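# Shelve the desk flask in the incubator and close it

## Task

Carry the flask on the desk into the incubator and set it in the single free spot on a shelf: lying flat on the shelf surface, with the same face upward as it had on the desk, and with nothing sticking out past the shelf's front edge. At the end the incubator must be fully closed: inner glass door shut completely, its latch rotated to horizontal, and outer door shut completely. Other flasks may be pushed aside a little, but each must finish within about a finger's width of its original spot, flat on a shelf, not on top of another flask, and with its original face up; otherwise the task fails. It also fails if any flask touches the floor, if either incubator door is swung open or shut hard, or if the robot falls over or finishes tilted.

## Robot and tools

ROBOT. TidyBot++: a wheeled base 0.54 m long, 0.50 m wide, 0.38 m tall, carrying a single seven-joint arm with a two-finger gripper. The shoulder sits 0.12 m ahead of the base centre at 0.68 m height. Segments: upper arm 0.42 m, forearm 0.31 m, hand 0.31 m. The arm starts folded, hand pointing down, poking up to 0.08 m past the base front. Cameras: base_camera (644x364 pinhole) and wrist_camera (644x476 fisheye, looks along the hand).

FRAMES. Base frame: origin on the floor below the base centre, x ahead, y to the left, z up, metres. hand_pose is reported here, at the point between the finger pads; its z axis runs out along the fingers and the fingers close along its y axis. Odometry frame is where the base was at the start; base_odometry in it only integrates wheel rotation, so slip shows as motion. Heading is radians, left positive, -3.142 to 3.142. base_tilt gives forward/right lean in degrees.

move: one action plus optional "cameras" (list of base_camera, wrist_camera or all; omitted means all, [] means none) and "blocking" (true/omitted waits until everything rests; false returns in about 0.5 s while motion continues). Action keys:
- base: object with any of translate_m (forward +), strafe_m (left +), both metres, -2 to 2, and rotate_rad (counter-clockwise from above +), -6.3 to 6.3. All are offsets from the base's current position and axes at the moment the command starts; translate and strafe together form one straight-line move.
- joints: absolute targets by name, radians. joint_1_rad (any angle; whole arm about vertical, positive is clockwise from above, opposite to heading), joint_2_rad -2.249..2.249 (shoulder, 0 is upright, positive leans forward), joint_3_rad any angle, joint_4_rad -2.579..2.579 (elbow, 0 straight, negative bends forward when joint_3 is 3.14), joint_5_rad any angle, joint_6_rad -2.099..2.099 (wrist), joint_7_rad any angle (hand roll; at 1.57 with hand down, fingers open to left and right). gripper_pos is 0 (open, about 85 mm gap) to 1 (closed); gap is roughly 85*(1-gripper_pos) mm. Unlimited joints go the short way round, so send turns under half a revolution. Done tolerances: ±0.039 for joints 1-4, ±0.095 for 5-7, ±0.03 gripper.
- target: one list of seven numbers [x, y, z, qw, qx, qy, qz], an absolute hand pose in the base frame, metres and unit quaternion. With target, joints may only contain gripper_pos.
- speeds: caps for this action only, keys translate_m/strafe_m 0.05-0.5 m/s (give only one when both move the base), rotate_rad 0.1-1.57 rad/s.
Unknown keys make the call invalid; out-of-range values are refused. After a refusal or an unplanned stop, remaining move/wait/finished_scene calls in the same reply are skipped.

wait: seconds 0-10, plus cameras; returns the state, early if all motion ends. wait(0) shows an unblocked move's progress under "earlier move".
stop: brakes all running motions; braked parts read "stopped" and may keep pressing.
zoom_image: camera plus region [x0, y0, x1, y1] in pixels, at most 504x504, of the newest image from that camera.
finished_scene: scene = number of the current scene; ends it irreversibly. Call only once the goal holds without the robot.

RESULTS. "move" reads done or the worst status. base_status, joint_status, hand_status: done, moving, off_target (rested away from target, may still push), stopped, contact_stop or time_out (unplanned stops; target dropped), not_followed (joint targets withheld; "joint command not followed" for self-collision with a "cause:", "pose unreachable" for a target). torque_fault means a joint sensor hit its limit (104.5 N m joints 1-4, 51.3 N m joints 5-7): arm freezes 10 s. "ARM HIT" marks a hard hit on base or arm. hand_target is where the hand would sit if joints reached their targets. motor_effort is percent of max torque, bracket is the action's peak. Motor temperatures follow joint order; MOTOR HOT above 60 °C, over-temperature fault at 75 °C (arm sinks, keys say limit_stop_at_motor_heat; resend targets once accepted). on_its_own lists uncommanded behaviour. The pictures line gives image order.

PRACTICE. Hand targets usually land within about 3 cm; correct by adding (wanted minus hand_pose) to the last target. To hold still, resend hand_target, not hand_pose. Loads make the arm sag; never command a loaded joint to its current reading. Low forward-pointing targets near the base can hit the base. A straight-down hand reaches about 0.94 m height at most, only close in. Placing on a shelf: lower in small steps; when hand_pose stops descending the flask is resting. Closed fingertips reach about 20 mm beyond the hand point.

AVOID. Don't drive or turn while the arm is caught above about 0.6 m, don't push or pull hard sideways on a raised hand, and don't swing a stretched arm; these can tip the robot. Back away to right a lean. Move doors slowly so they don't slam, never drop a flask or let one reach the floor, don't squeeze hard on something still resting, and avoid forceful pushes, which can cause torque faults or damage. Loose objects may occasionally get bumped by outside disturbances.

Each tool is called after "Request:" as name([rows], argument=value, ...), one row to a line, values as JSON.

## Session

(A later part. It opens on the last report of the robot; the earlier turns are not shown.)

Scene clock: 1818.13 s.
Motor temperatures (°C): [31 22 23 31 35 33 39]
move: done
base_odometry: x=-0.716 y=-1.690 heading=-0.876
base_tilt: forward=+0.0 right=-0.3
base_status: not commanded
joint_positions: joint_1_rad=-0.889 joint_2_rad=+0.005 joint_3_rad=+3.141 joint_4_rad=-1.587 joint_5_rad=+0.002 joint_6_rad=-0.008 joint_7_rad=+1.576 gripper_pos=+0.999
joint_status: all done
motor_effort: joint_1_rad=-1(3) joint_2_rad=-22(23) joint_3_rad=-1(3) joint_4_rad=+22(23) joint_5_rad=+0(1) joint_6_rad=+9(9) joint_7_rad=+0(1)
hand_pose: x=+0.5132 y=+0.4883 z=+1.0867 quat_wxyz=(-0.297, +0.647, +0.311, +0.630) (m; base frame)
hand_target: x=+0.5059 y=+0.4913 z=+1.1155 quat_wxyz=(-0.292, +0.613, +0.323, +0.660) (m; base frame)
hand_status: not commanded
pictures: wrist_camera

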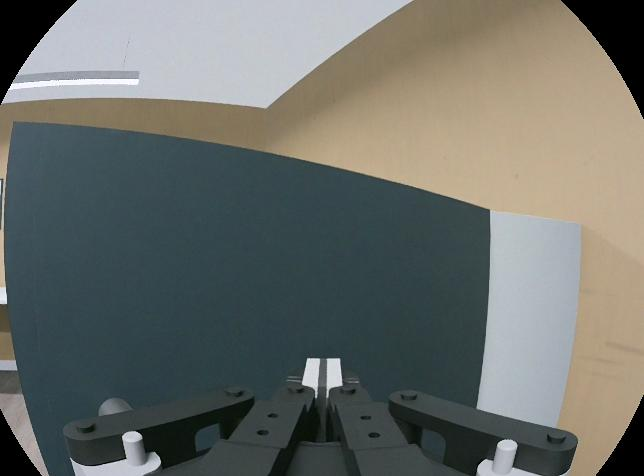

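Request:
move(base={"strafe_m": 0.2, "translate_m": 0.0}, speeds={"strafe_m": 0.06}, cameras=["wrist_camera"])

Scene clock: 1849.83 s.
Motor temperatures (°C): [31 22 23 31 35 33 39]
move: done
base_odometry: x=-0.562 y=-1.562 heading=-0.876
base_tilt: forward=+0.0 right=-0.4
base_status: done
joint_positions: joint_1_rad=-0.891 joint_2_rad=+0.004 joint_3_rad=+3.143 joint_4_rad=-1.587 joint_5_rad=+0.002 joint_6_rad=-0.008 joint_7_rad=+1.576 gripper_pos=+0.999
joint_status: not commanded
motor_effort: joint_1_rad=+0(5) joint_2_rad=-23(25) joint_3_rad=+0(5) joint_4_rad=+22(23) joint_5_rad=+0(1) joint_6_rad=+9(10) joint_7_rad=+1(1)
hand_pose: x=+0.5128 y=+0.4883 z=+1.0876 quat_wxyz=(-0.298, +0.646, +0.311, +0.630) (m; base frame)
hand_target: x=+0.5059 y=+0.4913 z=+1.1155 quat_wxyz=(-0.292, +0.613, +0.323, +0.660) (m; base frame)
hand_status: not commanded
pictures: wrist_camera

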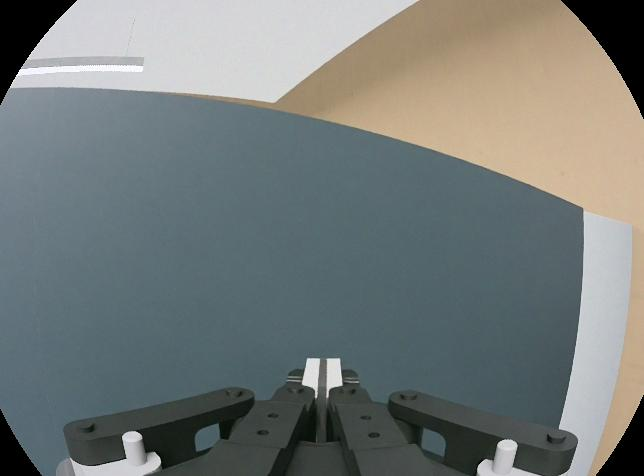

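Request:
move(base={"strafe_m": 0.2, "translate_m": 0.01}, speeds={"strafe_m": 0.06}, cameras=["wrist_camera"])

Request:
move(base={"strafe_m": 0.14, "translate_m": 0.05}, speeds={"strafe_m": 0.06}, cameras=["wrist_camera"])

Scene clock: 1859.63 s.
Motor temperatures (°C): [31 22 23 31 35 33 39]
move: done
base_odometry: x=-0.402 y=-1.442 heading=-0.876
base_tilt: forward=+0.1 right=-0.4
base_status: done
joint_positions: joint_1_rad=-0.892 joint_2_rad=+0.003 joint_3_rad=+3.143 joint_4_rad=-1.586 joint_5_rad=+0.002 joint_6_rad=-0.007 joint_7_rad=+1.576 gripper_pos=+0.999
joint_status: not commanded
motor_effort: joint_1_rad=-1(4) joint_2_rad=-22(25) joint_3_rad=-1(4) joint_4_rad=+22(25) joint_5_rad=+0(1) joint_6_rad=+9(11) joint_7_rad=+1(1)
hand_pose: x=+0.5121 y=+0.4882 z=+1.0889 quat_wxyz=(-0.298, +0.645, +0.311, +0.631) (m; base frame)
hand_target: x=+0.5059 y=+0.4913 z=+1.1155 quat_wxyz=(-0.292, +0.613, +0.323, +0.660) (m; base frame)
hand_status: not commanded
pictures: wrist_camera

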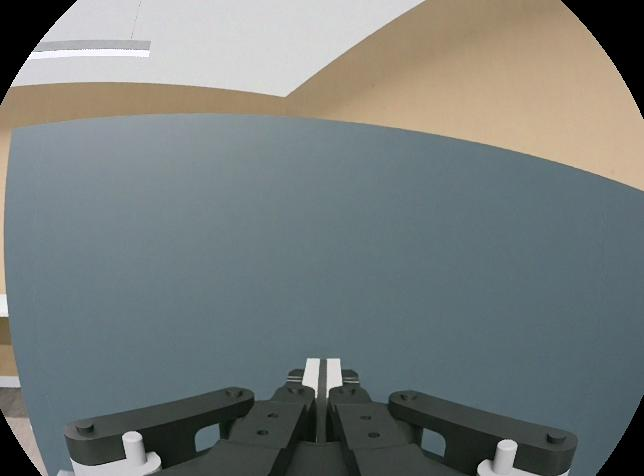

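Scene clock: 1862.60 s.
Motor temperatures (°C): [31 22 23 31 35 33 39]
move: done
base_odometry: x=-0.263 y=-1.390 heading=-0.876
base_tilt: forward=+0.1 right=-0.3
base_status: done
joint_positions: joint_1_rad=-0.893 joint_2_rad=+0.002 joint_3_rad=+3.143 joint_4_rad=-1.586 joint_5_rad=+0.002 joint_6_rad=-0.006 joint_7_rad=+1.576 gripper_pos=+0.999
joint_status: not commanded
motor_effort: joint_1_rad=+0(2) joint_2_rad=-22(25) joint_3_rad=-1(2) joint_4_rad=+22(26) joint_5_rad=+0(1) joint_6_rad=+9(11) joint_7_rad=+1(1)
hand_pose: x=+0.5119 y=+0.4881 z=+1.0896 quat_wxyz=(-0.299, +0.645, +0.311, +0.631) (m; base frame)
hand_target: x=+0.5059 y=+0.4913 z=+1.1155 quat_wxyz=(-0.292, +0.613, +0.323, +0.660) (m; base frame)
hand_status: not commanded
pictures: wrist_camera

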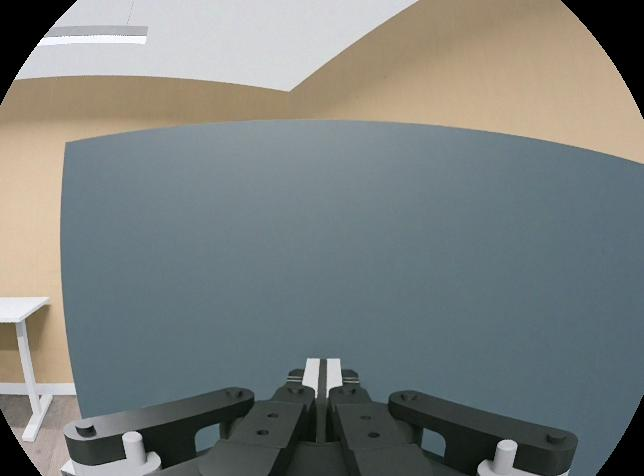

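Request:
move(base={"strafe_m": 0.12, "translate_m": 0.08}, speeds={"strafe_m": 0.06}, cameras=["wrist_camera"])

Request:
move(base={"strafe_m": 0.11, "translate_m": 0.12}, speeds={"strafe_m": 0.05}, cameras=["wrist_camera"])

Scene clock: 1876.93 s.
Motor temperatures (°C): [31 22 23 31 35 33 39]
move: done
base_odometry: x=-0.119 y=-1.375 heading=-0.876
base_tilt: forward=+0.1 right=-0.3
base_status: done
joint_positions: joint_1_rad=-0.893 joint_2_rad=+0.003 joint_3_rad=+3.143 joint_4_rad=-1.586 joint_5_rad=+0.002 joint_6_rad=-0.006 joint_7_rad=+1.576 gripper_pos=+0.999
joint_status: not commanded
motor_effort: joint_1_rad=+0(2) joint_2_rad=-22(24) joint_3_rad=-1(2) joint_4_rad=+22(25) joint_5_rad=+0(1) joint_6_rad=+9(11) joint_7_rad=+0(1)
hand_pose: x=+0.5119 y=+0.4881 z=+1.0899 quat_wxyz=(-0.299, +0.644, +0.311, +0.632) (m; base frame)
hand_target: x=+0.5059 y=+0.4913 z=+1.1155 quat_wxyz=(-0.292, +0.613, +0.323, +0.660) (m; base frame)
hand_status: not commanded
pictures: wrist_camera

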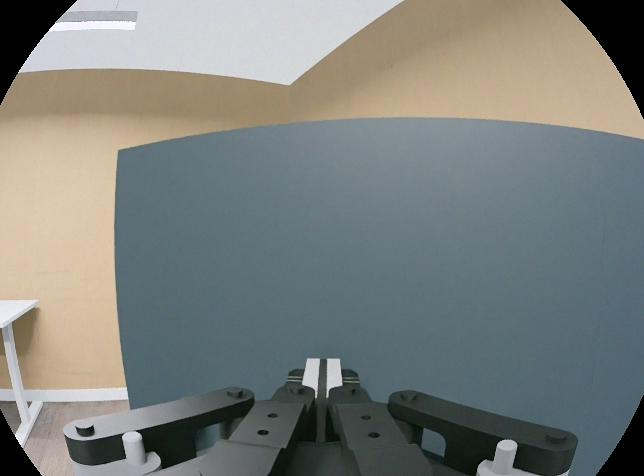

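Scene clock: 1880.67 s.
Motor temperatures (°C): [31 22 23 31 35 33 39]
move: done
base_odometry: x=+0.042 y=-1.396 heading=-0.876
base_tilt: forward=+0.1 right=-0.4
base_status: done
joint_positions: joint_1_rad=-0.893 joint_2_rad=+0.003 joint_3_rad=+3.143 joint_4_rad=-1.585 joint_5_rad=+0.002 joint_6_rad=-0.006 joint_7_rad=+1.576 gripper_pos=+0.999
joint_status: not commanded
motor_effort: joint_1_rad=-1(1) joint_2_rad=-22(25) joint_3_rad=+0(2) joint_4_rad=+23(26) joint_5_rad=+0(1) joint_6_rad=+9(11) joint_7_rad=+1(1)
hand_pose: x=+0.5119 y=+0.4881 z=+1.0901 quat_wxyz=(-0.299, +0.644, +0.310, +0.632) (m; base frame)
hand_target: x=+0.5059 y=+0.4913 z=+1.1155 quat_wxyz=(-0.292, +0.613, +0.323, +0.660) (m; base frame)
hand_status: not commanded
pictures: wrist_camera

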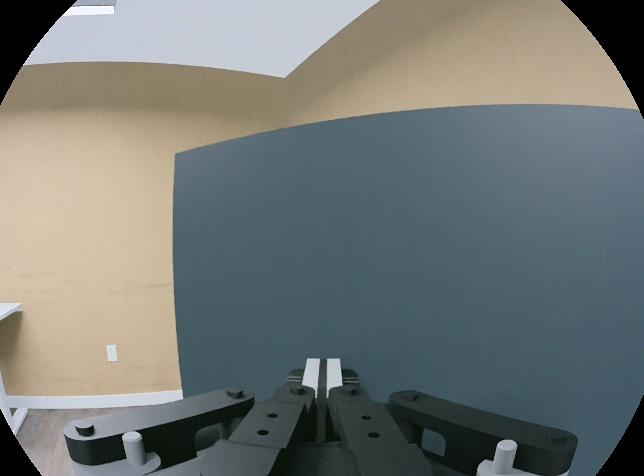

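Request:
move(base={"translate_m": -0.4}, speeds={"translate_m": 0.25}, cameras=[])

Request:
move(base={"strafe_m": 0.6}, speeds={"strafe_m": 0.25}, joints={"joint_1_rad": 0.0}, cameras=["base_camera", "wrist_camera"])

Scene clock: 1893.73 s.
Motor temperatures (°C): [31 22 23 31 35 33 39]
move: done
base_odometry: x=-0.214 y=-1.089 heading=-0.876
base_tilt: forward=+0.1 right=-0.4
base_status: done
joint_positions: joint_1_rad=-0.896 joint_2_rad=+0.004 joint_3_rad=+3.143 joint_4_rad=-1.585 joint_5_rad=+0.002 joint_6_rad=-0.005 joint_7_rad=+1.576 gripper_pos=+0.999
joint_status: not commanded
motor_effort: joint_1_rad=+0(3) joint_2_rad=-22(25) joint_3_rad=-1(3) joint_4_rad=+22(23) joint_5_rad=+0(1) joint_6_rad=+9(9) joint_7_rad=+1(1)
hand_pose: x=+0.5103 y=+0.4902 z=+1.0892 quat_wxyz=(-0.300, +0.644, +0.312, +0.631) (m; base frame)
hand_target: x=+0.5059 y=+0.4913 z=+1.1155 quat_wxyz=(-0.292, +0.613, +0.323, +0.660) (m; base frame)
hand_status: not commanded
pictures: none
No camera images: "cameras" was empty.

Scene clock: 1896.90 s.
Motor temperatures (°C): [31 22 23 31 35 33 39]
move: done
base_odometry: x=+0.247 y=-0.705 heading=-0.876
base_tilt: forward=+0.0 right=-0.3
base_status: done
joint_positions: joint_1_rad=-0.010 joint_2_rad=+0.004 joint_3_rad=+3.141 joint_4_rad=-1.585 joint_5_rad=+0.002 joint_6_rad=-0.005 joint_7_rad=+1.576 gripper_pos=+0.999
joint_status: all done
motor_effort: joint_1_rad=+0(3) joint_2_rad=-22(24) joint_3_rad=+0(3) joint_4_rad=+22(24) joint_5_rad=+1(1) joint_6_rad=+9(10) joint_7_rad=+1(1)
hand_pose: x=+0.7460 y=+0.0074 z=+1.0898 quat_wxyz=(-0.001, +0.715, +0.006, +0.699) (m; base frame)
hand_target: x=+0.7444 y=+0.0023 z=+1.1155 quat_wxyz=(+0.024, +0.692, +0.024, +0.721) (m; base frame)
hand_status: not commanded
pictures: base_camera, wrist_camera

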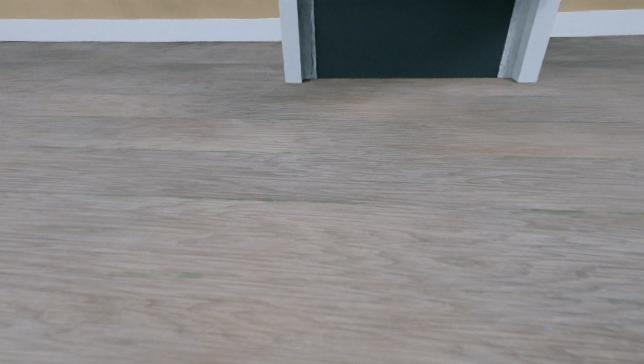

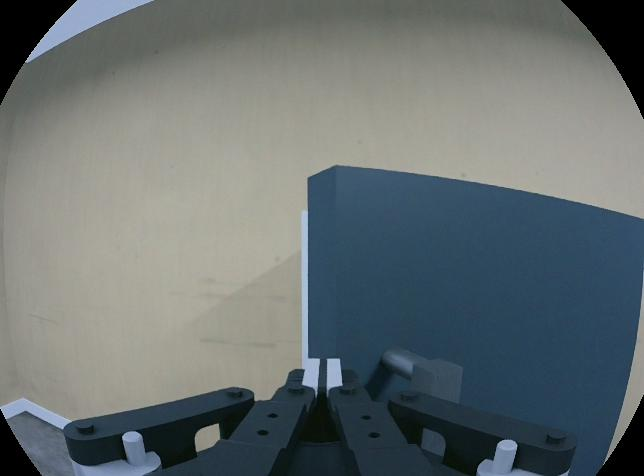

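Request:
move(joints={"joint_2_rad": 0.0, "joint_4_rad": -1.44, "joint_6_rad": -0.17}, base={"strafe_m": -0.1}, cameras=["wrist_camera"])

Scene clock: 1909.13 s.
Motor temperatures (°C): [31 22 23 31 35 33 39]
move: done
base_odometry: x=+0.170 y=-0.769 heading=-0.876
base_tilt: forward=+0.0 right=-0.3
base_status: done
joint_positions: joint_1_rad=+0.001 joint_2_rad=+0.003 joint_3_rad=+3.142 joint_4_rad=-1.454 joint_5_rad=+0.002 joint_6_rad=-0.118 joint_7_rad=+1.576 gripper_pos=+0.999
joint_status: all done
motor_effort: joint_1_rad=+0(3) joint_2_rad=-22(25) joint_3_rad=-1(3) joint_4_rad=+22(24) joint_5_rad=+0(1) joint_6_rad=+9(9) joint_7_rad=+1(1)
hand_pose: x=+0.7440 y=+0.0007 z=+1.1368 quat_wxyz=(+0.003, +0.709, +0.002, +0.706) (m; base frame)
hand_target: x=+0.7417 y=+0.0023 z=+1.1314 quat_wxyz=(+0.023, +0.720, +0.025, +0.693) (m; base frame)
hand_status: not commanded
pictures: wrist_camera

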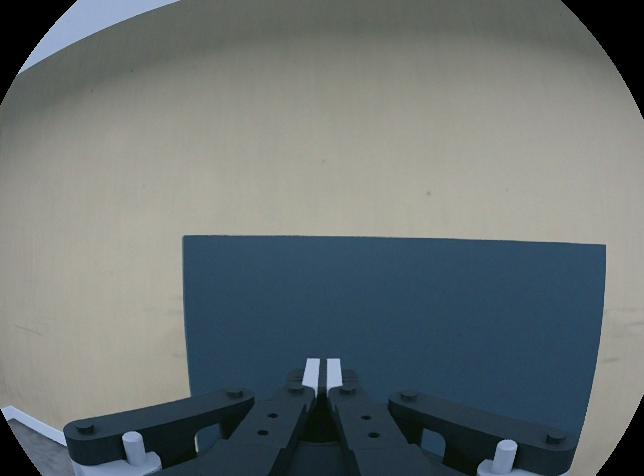

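Request:
wait(seconds=3, cameras=["wrist_camera"])

Scene clock: 1916.03 s.
Motor temperatures (°C): [31 22 23 31 35 33 39]
base_odometry: x=+0.170 y=-0.769 heading=-0.876
base_tilt: forward=+0.0 right=-0.3
base_status: done
joint_positions: joint_1_rad=+0.001 joint_2_rad=+0.003 joint_3_rad=+3.142 joint_4_rad=-1.454 joint_5_rad=+0.002 joint_6_rad=-0.118 joint_7_rad=+1.576 gripper_pos=+0.999
joint_status: all done
motor_effort: joint_1_rad=+1(3) joint_2_rad=-22(25) joint_3_rad=-1(3) joint_4_rad=+22(24) joint_5_rad=+0(1) joint_6_rad=+9(9) joint_7_rad=+0(1)
hand_pose: x=+0.7440 y=+0.0007 z=+1.1368 quat_wxyz=(+0.003, +0.709, +0.002, +0.706) (m; base frame)
hand_target: x=+0.7417 y=+0.0023 z=+1.1314 quat_wxyz=(+0.023, +0.720, +0.025, +0.693) (m; base frame)
hand_status: not commanded
wait: 3.00 s; at rest from the start
pictures: wrist_camera

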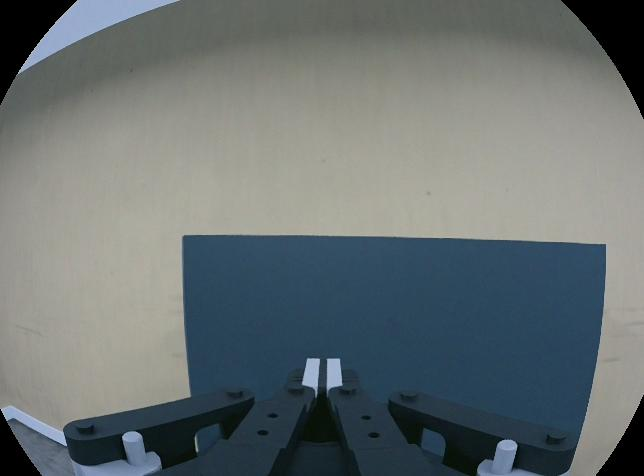

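Request:
move(base={"translate_m": 0.42, "strafe_m": 0.06}, speeds={"translate_m": 0.1}, cameras=["wrist_camera"])

Request:
move(base={"translate_m": 0.05}, speeds={"translate_m": 0.05}, cameras=["wrist_camera"])

Scene clock: 1929.37 s.
Motor temperatures (°C): [31 22 23 31 35 33 39]
move: done
base_odometry: x=+0.485 y=-1.053 heading=-0.876
base_tilt: forward=+0.1 right=-0.3
base_status: done
joint_positions: joint_1_rad=+0.001 joint_2_rad=+0.004 joint_3_rad=+3.142 joint_4_rad=-1.454 joint_5_rad=+0.002 joint_6_rad=-0.121 joint_7_rad=+1.576 gripper_pos=+0.999
joint_status: not commanded
motor_effort: joint_1_rad=-1(3) joint_2_rad=-22(24) joint_3_rad=-1(2) joint_4_rad=+22(23) joint_5_rad=+0(1) joint_6_rad=+9(11) joint_7_rad=+0(1)
hand_pose: x=+0.7444 y=+0.0008 z=+1.1356 quat_wxyz=(+0.003, +0.710, +0.002, +0.704) (m; base frame)
hand_target: x=+0.7417 y=+0.0023 z=+1.1314 quat_wxyz=(+0.023, +0.720, +0.025, +0.693) (m; base frame)
hand_status: not commanded
pictures: wrist_camera

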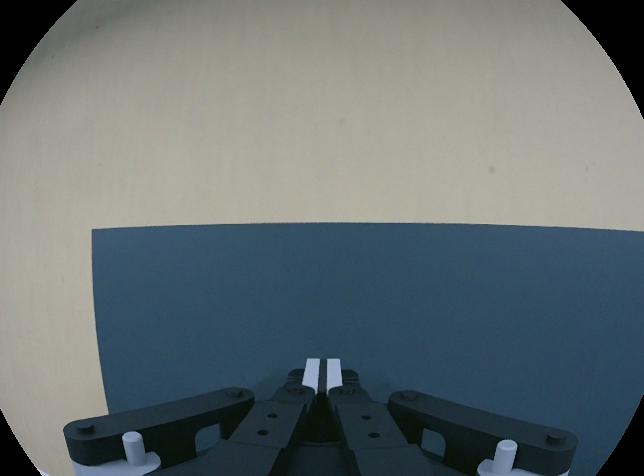

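Scene clock: 1930.83 s.
Motor temperatures (°C): [31 22 23 31 35 33 39]
move: done
base_odometry: x=+0.517 y=-1.091 heading=-0.875
base_tilt: forward=+0.0 right=-0.3
base_status: done
joint_positions: joint_1_rad=+0.001 joint_2_rad=+0.005 joint_3_rad=+3.142 joint_4_rad=-1.454 joint_5_rad=+0.002 joint_6_rad=-0.121 joint_7_rad=+1.576 gripper_pos=+0.999
joint_status: not commanded
motor_effort: joint_1_rad=-1(2) joint_2_rad=-23(26) joint_3_rad=-1(2) joint_4_rad=+23(23) joint_5_rad=+0(1) joint_6_rad=+9(9) joint_7_rad=+1(1)
hand_pose: x=+0.7448 y=+0.0008 z=+1.1350 quat_wxyz=(+0.003, +0.710, +0.002, +0.704) (m; base frame)
hand_target: x=+0.7417 y=+0.0023 z=+1.1314 quat_wxyz=(+0.023, +0.720, +0.025, +0.693) (m; base frame)
hand_status: not commanded
pictures: wrist_camera

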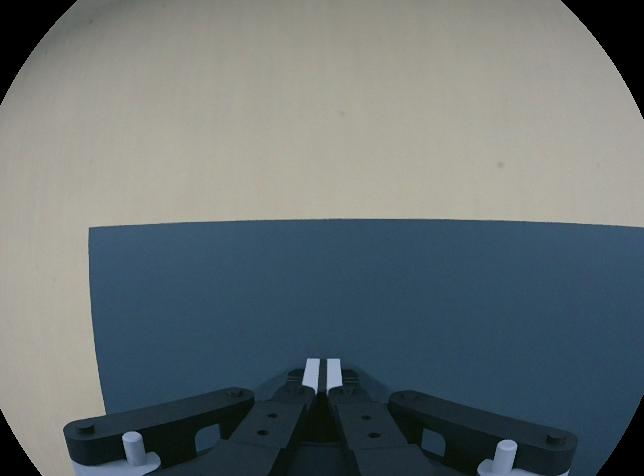

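Request:
move(base={"translate_m": 0.04}, speeds={"translate_m": 0.05}, cameras=["wrist_camera"])

Request:
move(base={"translate_m": 0.03}, speeds={"translate_m": 0.05}, cameras=["wrist_camera"])

Scene clock: 1940.17 s.
Motor temperatures (°C): [31 22 23 31 35 33 39]
move: done
base_odometry: x=+0.543 y=-1.122 heading=-0.875
base_tilt: forward=+0.0 right=-0.3
base_status: done
joint_positions: joint_1_rad=+0.001 joint_2_rad=-0.048 joint_3_rad=+3.142 joint_4_rad=-1.470 joint_5_rad=+0.002 joint_6_rad=-0.176 joint_7_rad=+1.576 gripper_pos=+0.999
joint_status: not commanded
motor_effort: joint_1_rad=+1(2) joint_2_rad=-11(22) joint_3_rad=+0(2) joint_4_rad=+27(30) joint_5_rad=+0(1) joint_6_rad=+15(18) joint_7_rad=+0(1)
hand_pose: x=+0.7211 y=+0.0009 z=+1.1398 quat_wxyz=(+0.003, +0.717, +0.002, +0.697) (m; base frame)
hand_target: x=+0.7417 y=+0.0023 z=+1.1314 quat_wxyz=(+0.023, +0.720, +0.025, +0.693) (m; base frame)
hand_status: not commanded
pictures: wrist_camera

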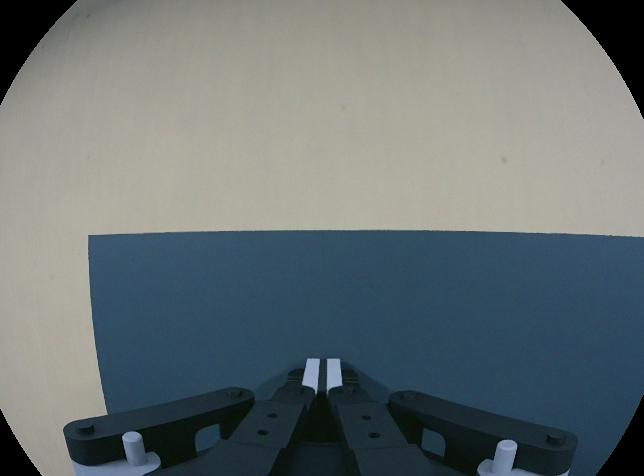

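Scene clock: 1941.27 s.
Motor temperatures (°C): [31 22 23 31 35 33 39]
move: done
base_odometry: x=+0.562 y=-1.144 heading=-0.875
base_tilt: forward=+0.0 right=-0.3
base_status: done
joint_positions: joint_1_rad=+0.001 joint_2_rad=-0.111 joint_3_rad=+3.142 joint_4_rad=-1.502 joint_5_rad=+0.002 joint_6_rad=-0.229 joint_7_rad=+1.576 gripper_pos=+0.999
joint_status: not commanded
motor_effort: joint_1_rad=-1(2) joint_2_rad=+3(11) joint_3_rad=+1(2) joint_4_rad=+32(35) joint_5_rad=+0(1) joint_6_rad=+22(25) joint_7_rad=+1(1)
hand_pose: x=+0.6927 y=+0.0008 z=+1.1404 quat_wxyz=(+0.003, +0.725, +0.002, +0.689) (m; base frame)
hand_target: x=+0.7417 y=+0.0023 z=+1.1314 quat_wxyz=(+0.023, +0.720, +0.025, +0.693) (m; base frame)
hand_status: not commanded
pictures: wrist_camera

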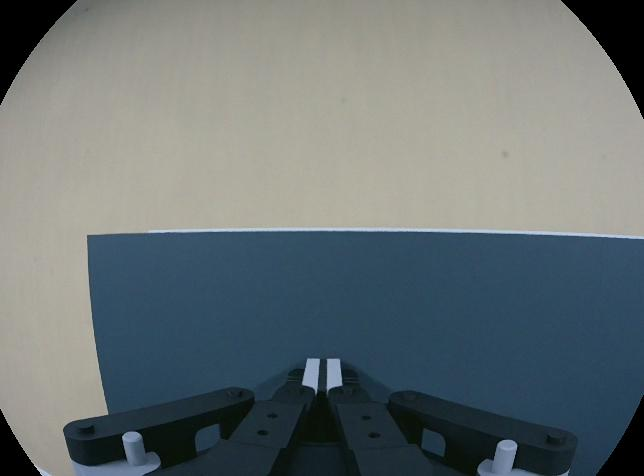

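Request:
move(base={"translate_m": -0.5}, speeds={"translate_m": 0.15}, cameras=["wrist_camera"])

Request:
move(base={"strafe_m": 0.7}, joints={"joint_1_rad": 0.7}, cameras=["wrist_camera"])

Scene clock: 1953.10 s.
Motor temperatures (°C): [31 22 23 31 35 33 39]
move: done
base_odometry: x=+0.241 y=-0.760 heading=-0.875
base_tilt: forward=+0.0 right=-0.2
base_status: done
joint_positions: joint_1_rad=+0.001 joint_2_rad=+0.003 joint_3_rad=+3.142 joint_4_rad=-1.447 joint_5_rad=+0.002 joint_6_rad=-0.181 joint_7_rad=+1.576 gripper_pos=+0.999
joint_status: not commanded
motor_effort: joint_1_rad=-1(1) joint_2_rad=-22(25) joint_3_rad=+0(2) joint_4_rad=+22(30) joint_5_rad=+0(1) joint_6_rad=+9(21) joint_7_rad=+0(1)
hand_pose: x=+0.7432 y=+0.0008 z=+1.1217 quat_wxyz=(+0.003, +0.728, +0.002, +0.685) (m; base frame)
hand_target: x=+0.7417 y=+0.0023 z=+1.1314 quat_wxyz=(+0.023, +0.720, +0.025, +0.693) (m; base frame)
hand_status: not commanded
pictures: wrist_camera

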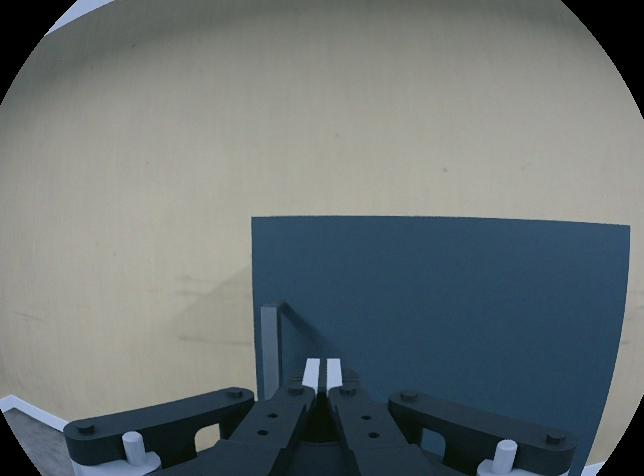

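Scene clock: 1955.67 s.
Motor temperatures (°C): [31 22 23 31 35 33 39]
move: done
base_odometry: x=+0.779 y=-0.311 heading=-0.875
base_tilt: forward=+0.0 right=-0.3
base_status: done
joint_positions: joint_1_rad=+0.687 joint_2_rad=+0.002 joint_3_rad=+3.142 joint_4_rad=-1.447 joint_5_rad=+0.002 joint_6_rad=-0.181 joint_7_rad=+1.576 gripper_pos=+0.999
joint_status: all done
motor_effort: joint_1_rad=+0(4) joint_2_rad=-22(24) joint_3_rad=+0(5) joint_4_rad=+22(23) joint_5_rad=+0(1) joint_6_rad=+9(9) joint_7_rad=+0(1)
hand_pose: x=+0.6019 y=-0.3948 z=+1.1224 quat_wxyz=(+0.234, +0.686, -0.243, +0.645) (m; base frame)
hand_target: x=+0.5968 y=-0.3994 z=+1.1314 quat_wxyz=(+0.260, +0.685, -0.223, +0.643) (m; base frame)
hand_status: not commanded
pictures: wrist_camera

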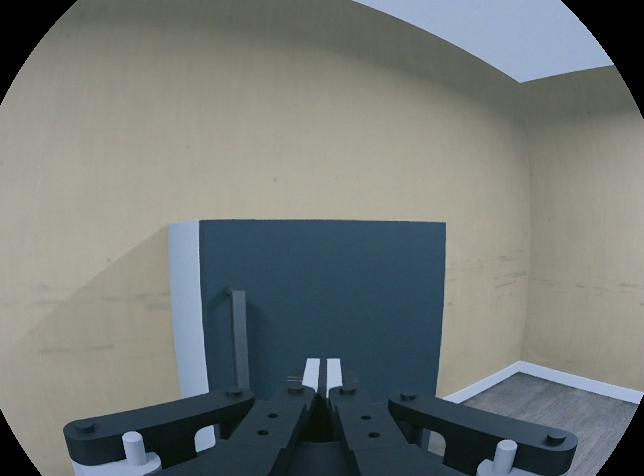

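Request:
zoom_image(camera="wrist_camera", region=[140, 200, 300, 420])

Request:
move(base={"strafe_m": 0.35}, joints={"joint_1_rad": 1.0}, cameras=["wrist_camera"])

Scaled by 2.291.

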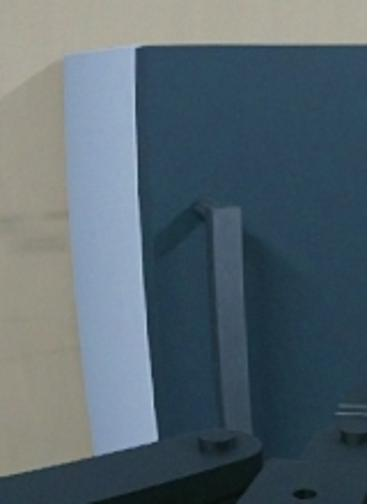

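Scene clock: 1963.73 s.
Motor temperatures (°C): [31 22 23 31 35 33 39]
move: done
base_odometry: x=+1.047 y=-0.087 heading=-0.875
base_tilt: forward=+0.0 right=-0.3
base_status: done
joint_positions: joint_1_rad=+0.986 joint_2_rad=-0.001 joint_3_rad=+3.143 joint_4_rad=-1.447 joint_5_rad=+0.002 joint_6_rad=-0.181 joint_7_rad=+1.576 gripper_pos=+0.999
joint_status: all done
motor_effort: joint_1_rad=-1(3) joint_2_rad=-22(25) joint_3_rad=-1(3) joint_4_rad=+22(23) joint_5_rad=+0(1) joint_6_rad=+9(10) joint_7_rad=+1(1)
hand_pose: x=+0.4630 y=-0.5184 z=+1.1248 quat_wxyz=(+0.328, +0.641, -0.342, +0.604) (m; base frame)
hand_target: x=+0.4574 y=-0.5227 z=+1.1314 quat_wxyz=(+0.353, +0.644, -0.323, +0.597) (m; base frame)
hand_status: not commanded
pictures: wrist_camera

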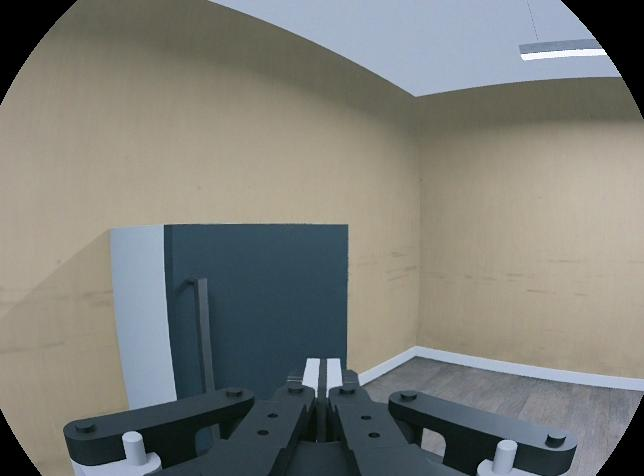

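Request:
zoom_image(camera="wrist_camera", region=[90, 210, 250, 330])

Request:
move(base={"strafe_m": 0.4, "translate_m": 0.25}, joints={"joint_1_rad": 1.35}, cameras=["wrist_camera"])

Request:
zoom_image(camera="wrist_camera", region=[0, 150, 320, 400])

Scaled by 3.150.

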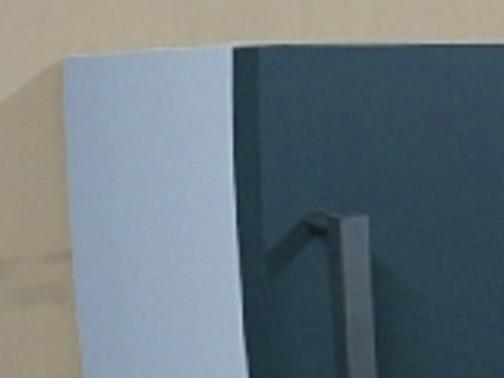

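Scene clock: 1973.87 s.
Motor temperatures (°C): [31 22 23 31 35 33 39]
move: done
base_odometry: x=+1.515 y=-0.022 heading=-0.874
base_tilt: forward=+0.0 right=-0.3
base_status: done
joint_positions: joint_1_rad=+1.337 joint_2_rad=-0.001 joint_3_rad=+3.143 joint_4_rad=-1.447 joint_5_rad=+0.002 joint_6_rad=-0.181 joint_7_rad=+1.576 gripper_pos=+0.999
joint_status: all done
motor_effort: joint_1_rad=+0(3) joint_2_rad=-22(24) joint_3_rad=+0(4) joint_4_rad=+23(23) joint_5_rad=+0(1) joint_6_rad=+9(9) joint_7_rad=+0(1)
hand_pose: x=+0.2632 y=-0.6052 z=+1.1247 quat_wxyz=(+0.428, +0.571, -0.449, +0.537) (m; base frame)
hand_target: x=+0.2577 y=-0.6071 z=+1.1314 quat_wxyz=(+0.451, +0.578, -0.430, +0.526) (m; base frame)
hand_status: not commanded
pictures: wrist_camera

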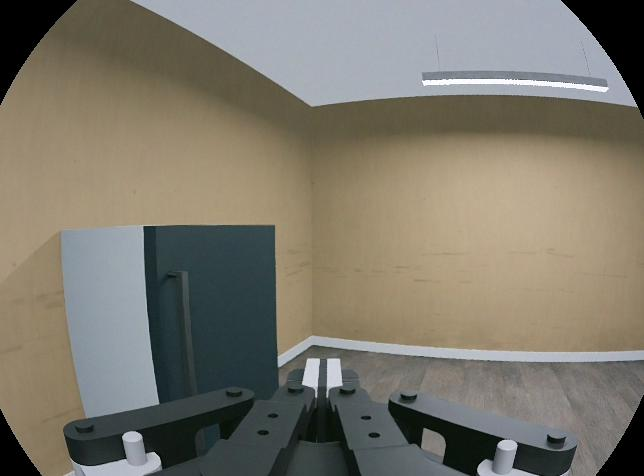

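Scaled by 1.575.

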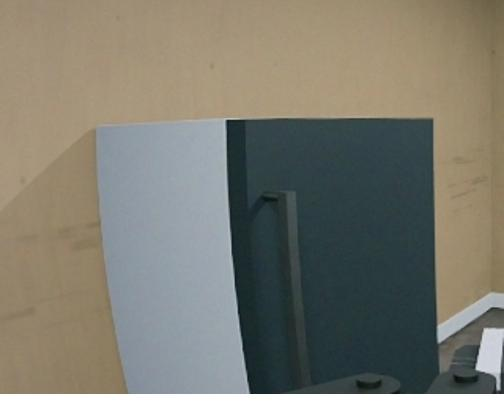

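Request:
zoom_image(camera="wrist_camera", region=[125, 215, 185, 275])

Request:
zoom_image(camera="wrist_camera", region=[130, 330, 190, 390])

Scaled by 8.400.

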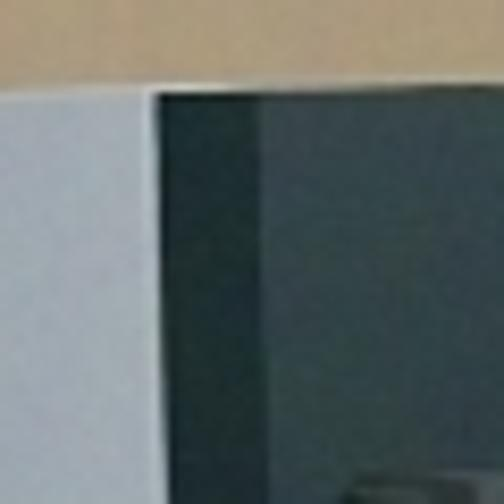

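Scaled by 8.400.

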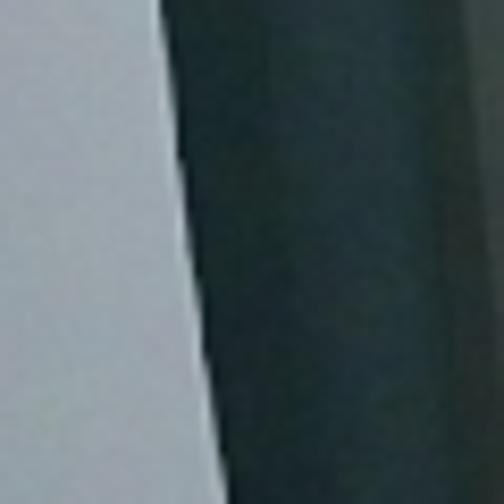

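Fully shut. Done.

Request:
finished_scene(scene=1, done=true)

The scene is finished: the task was done.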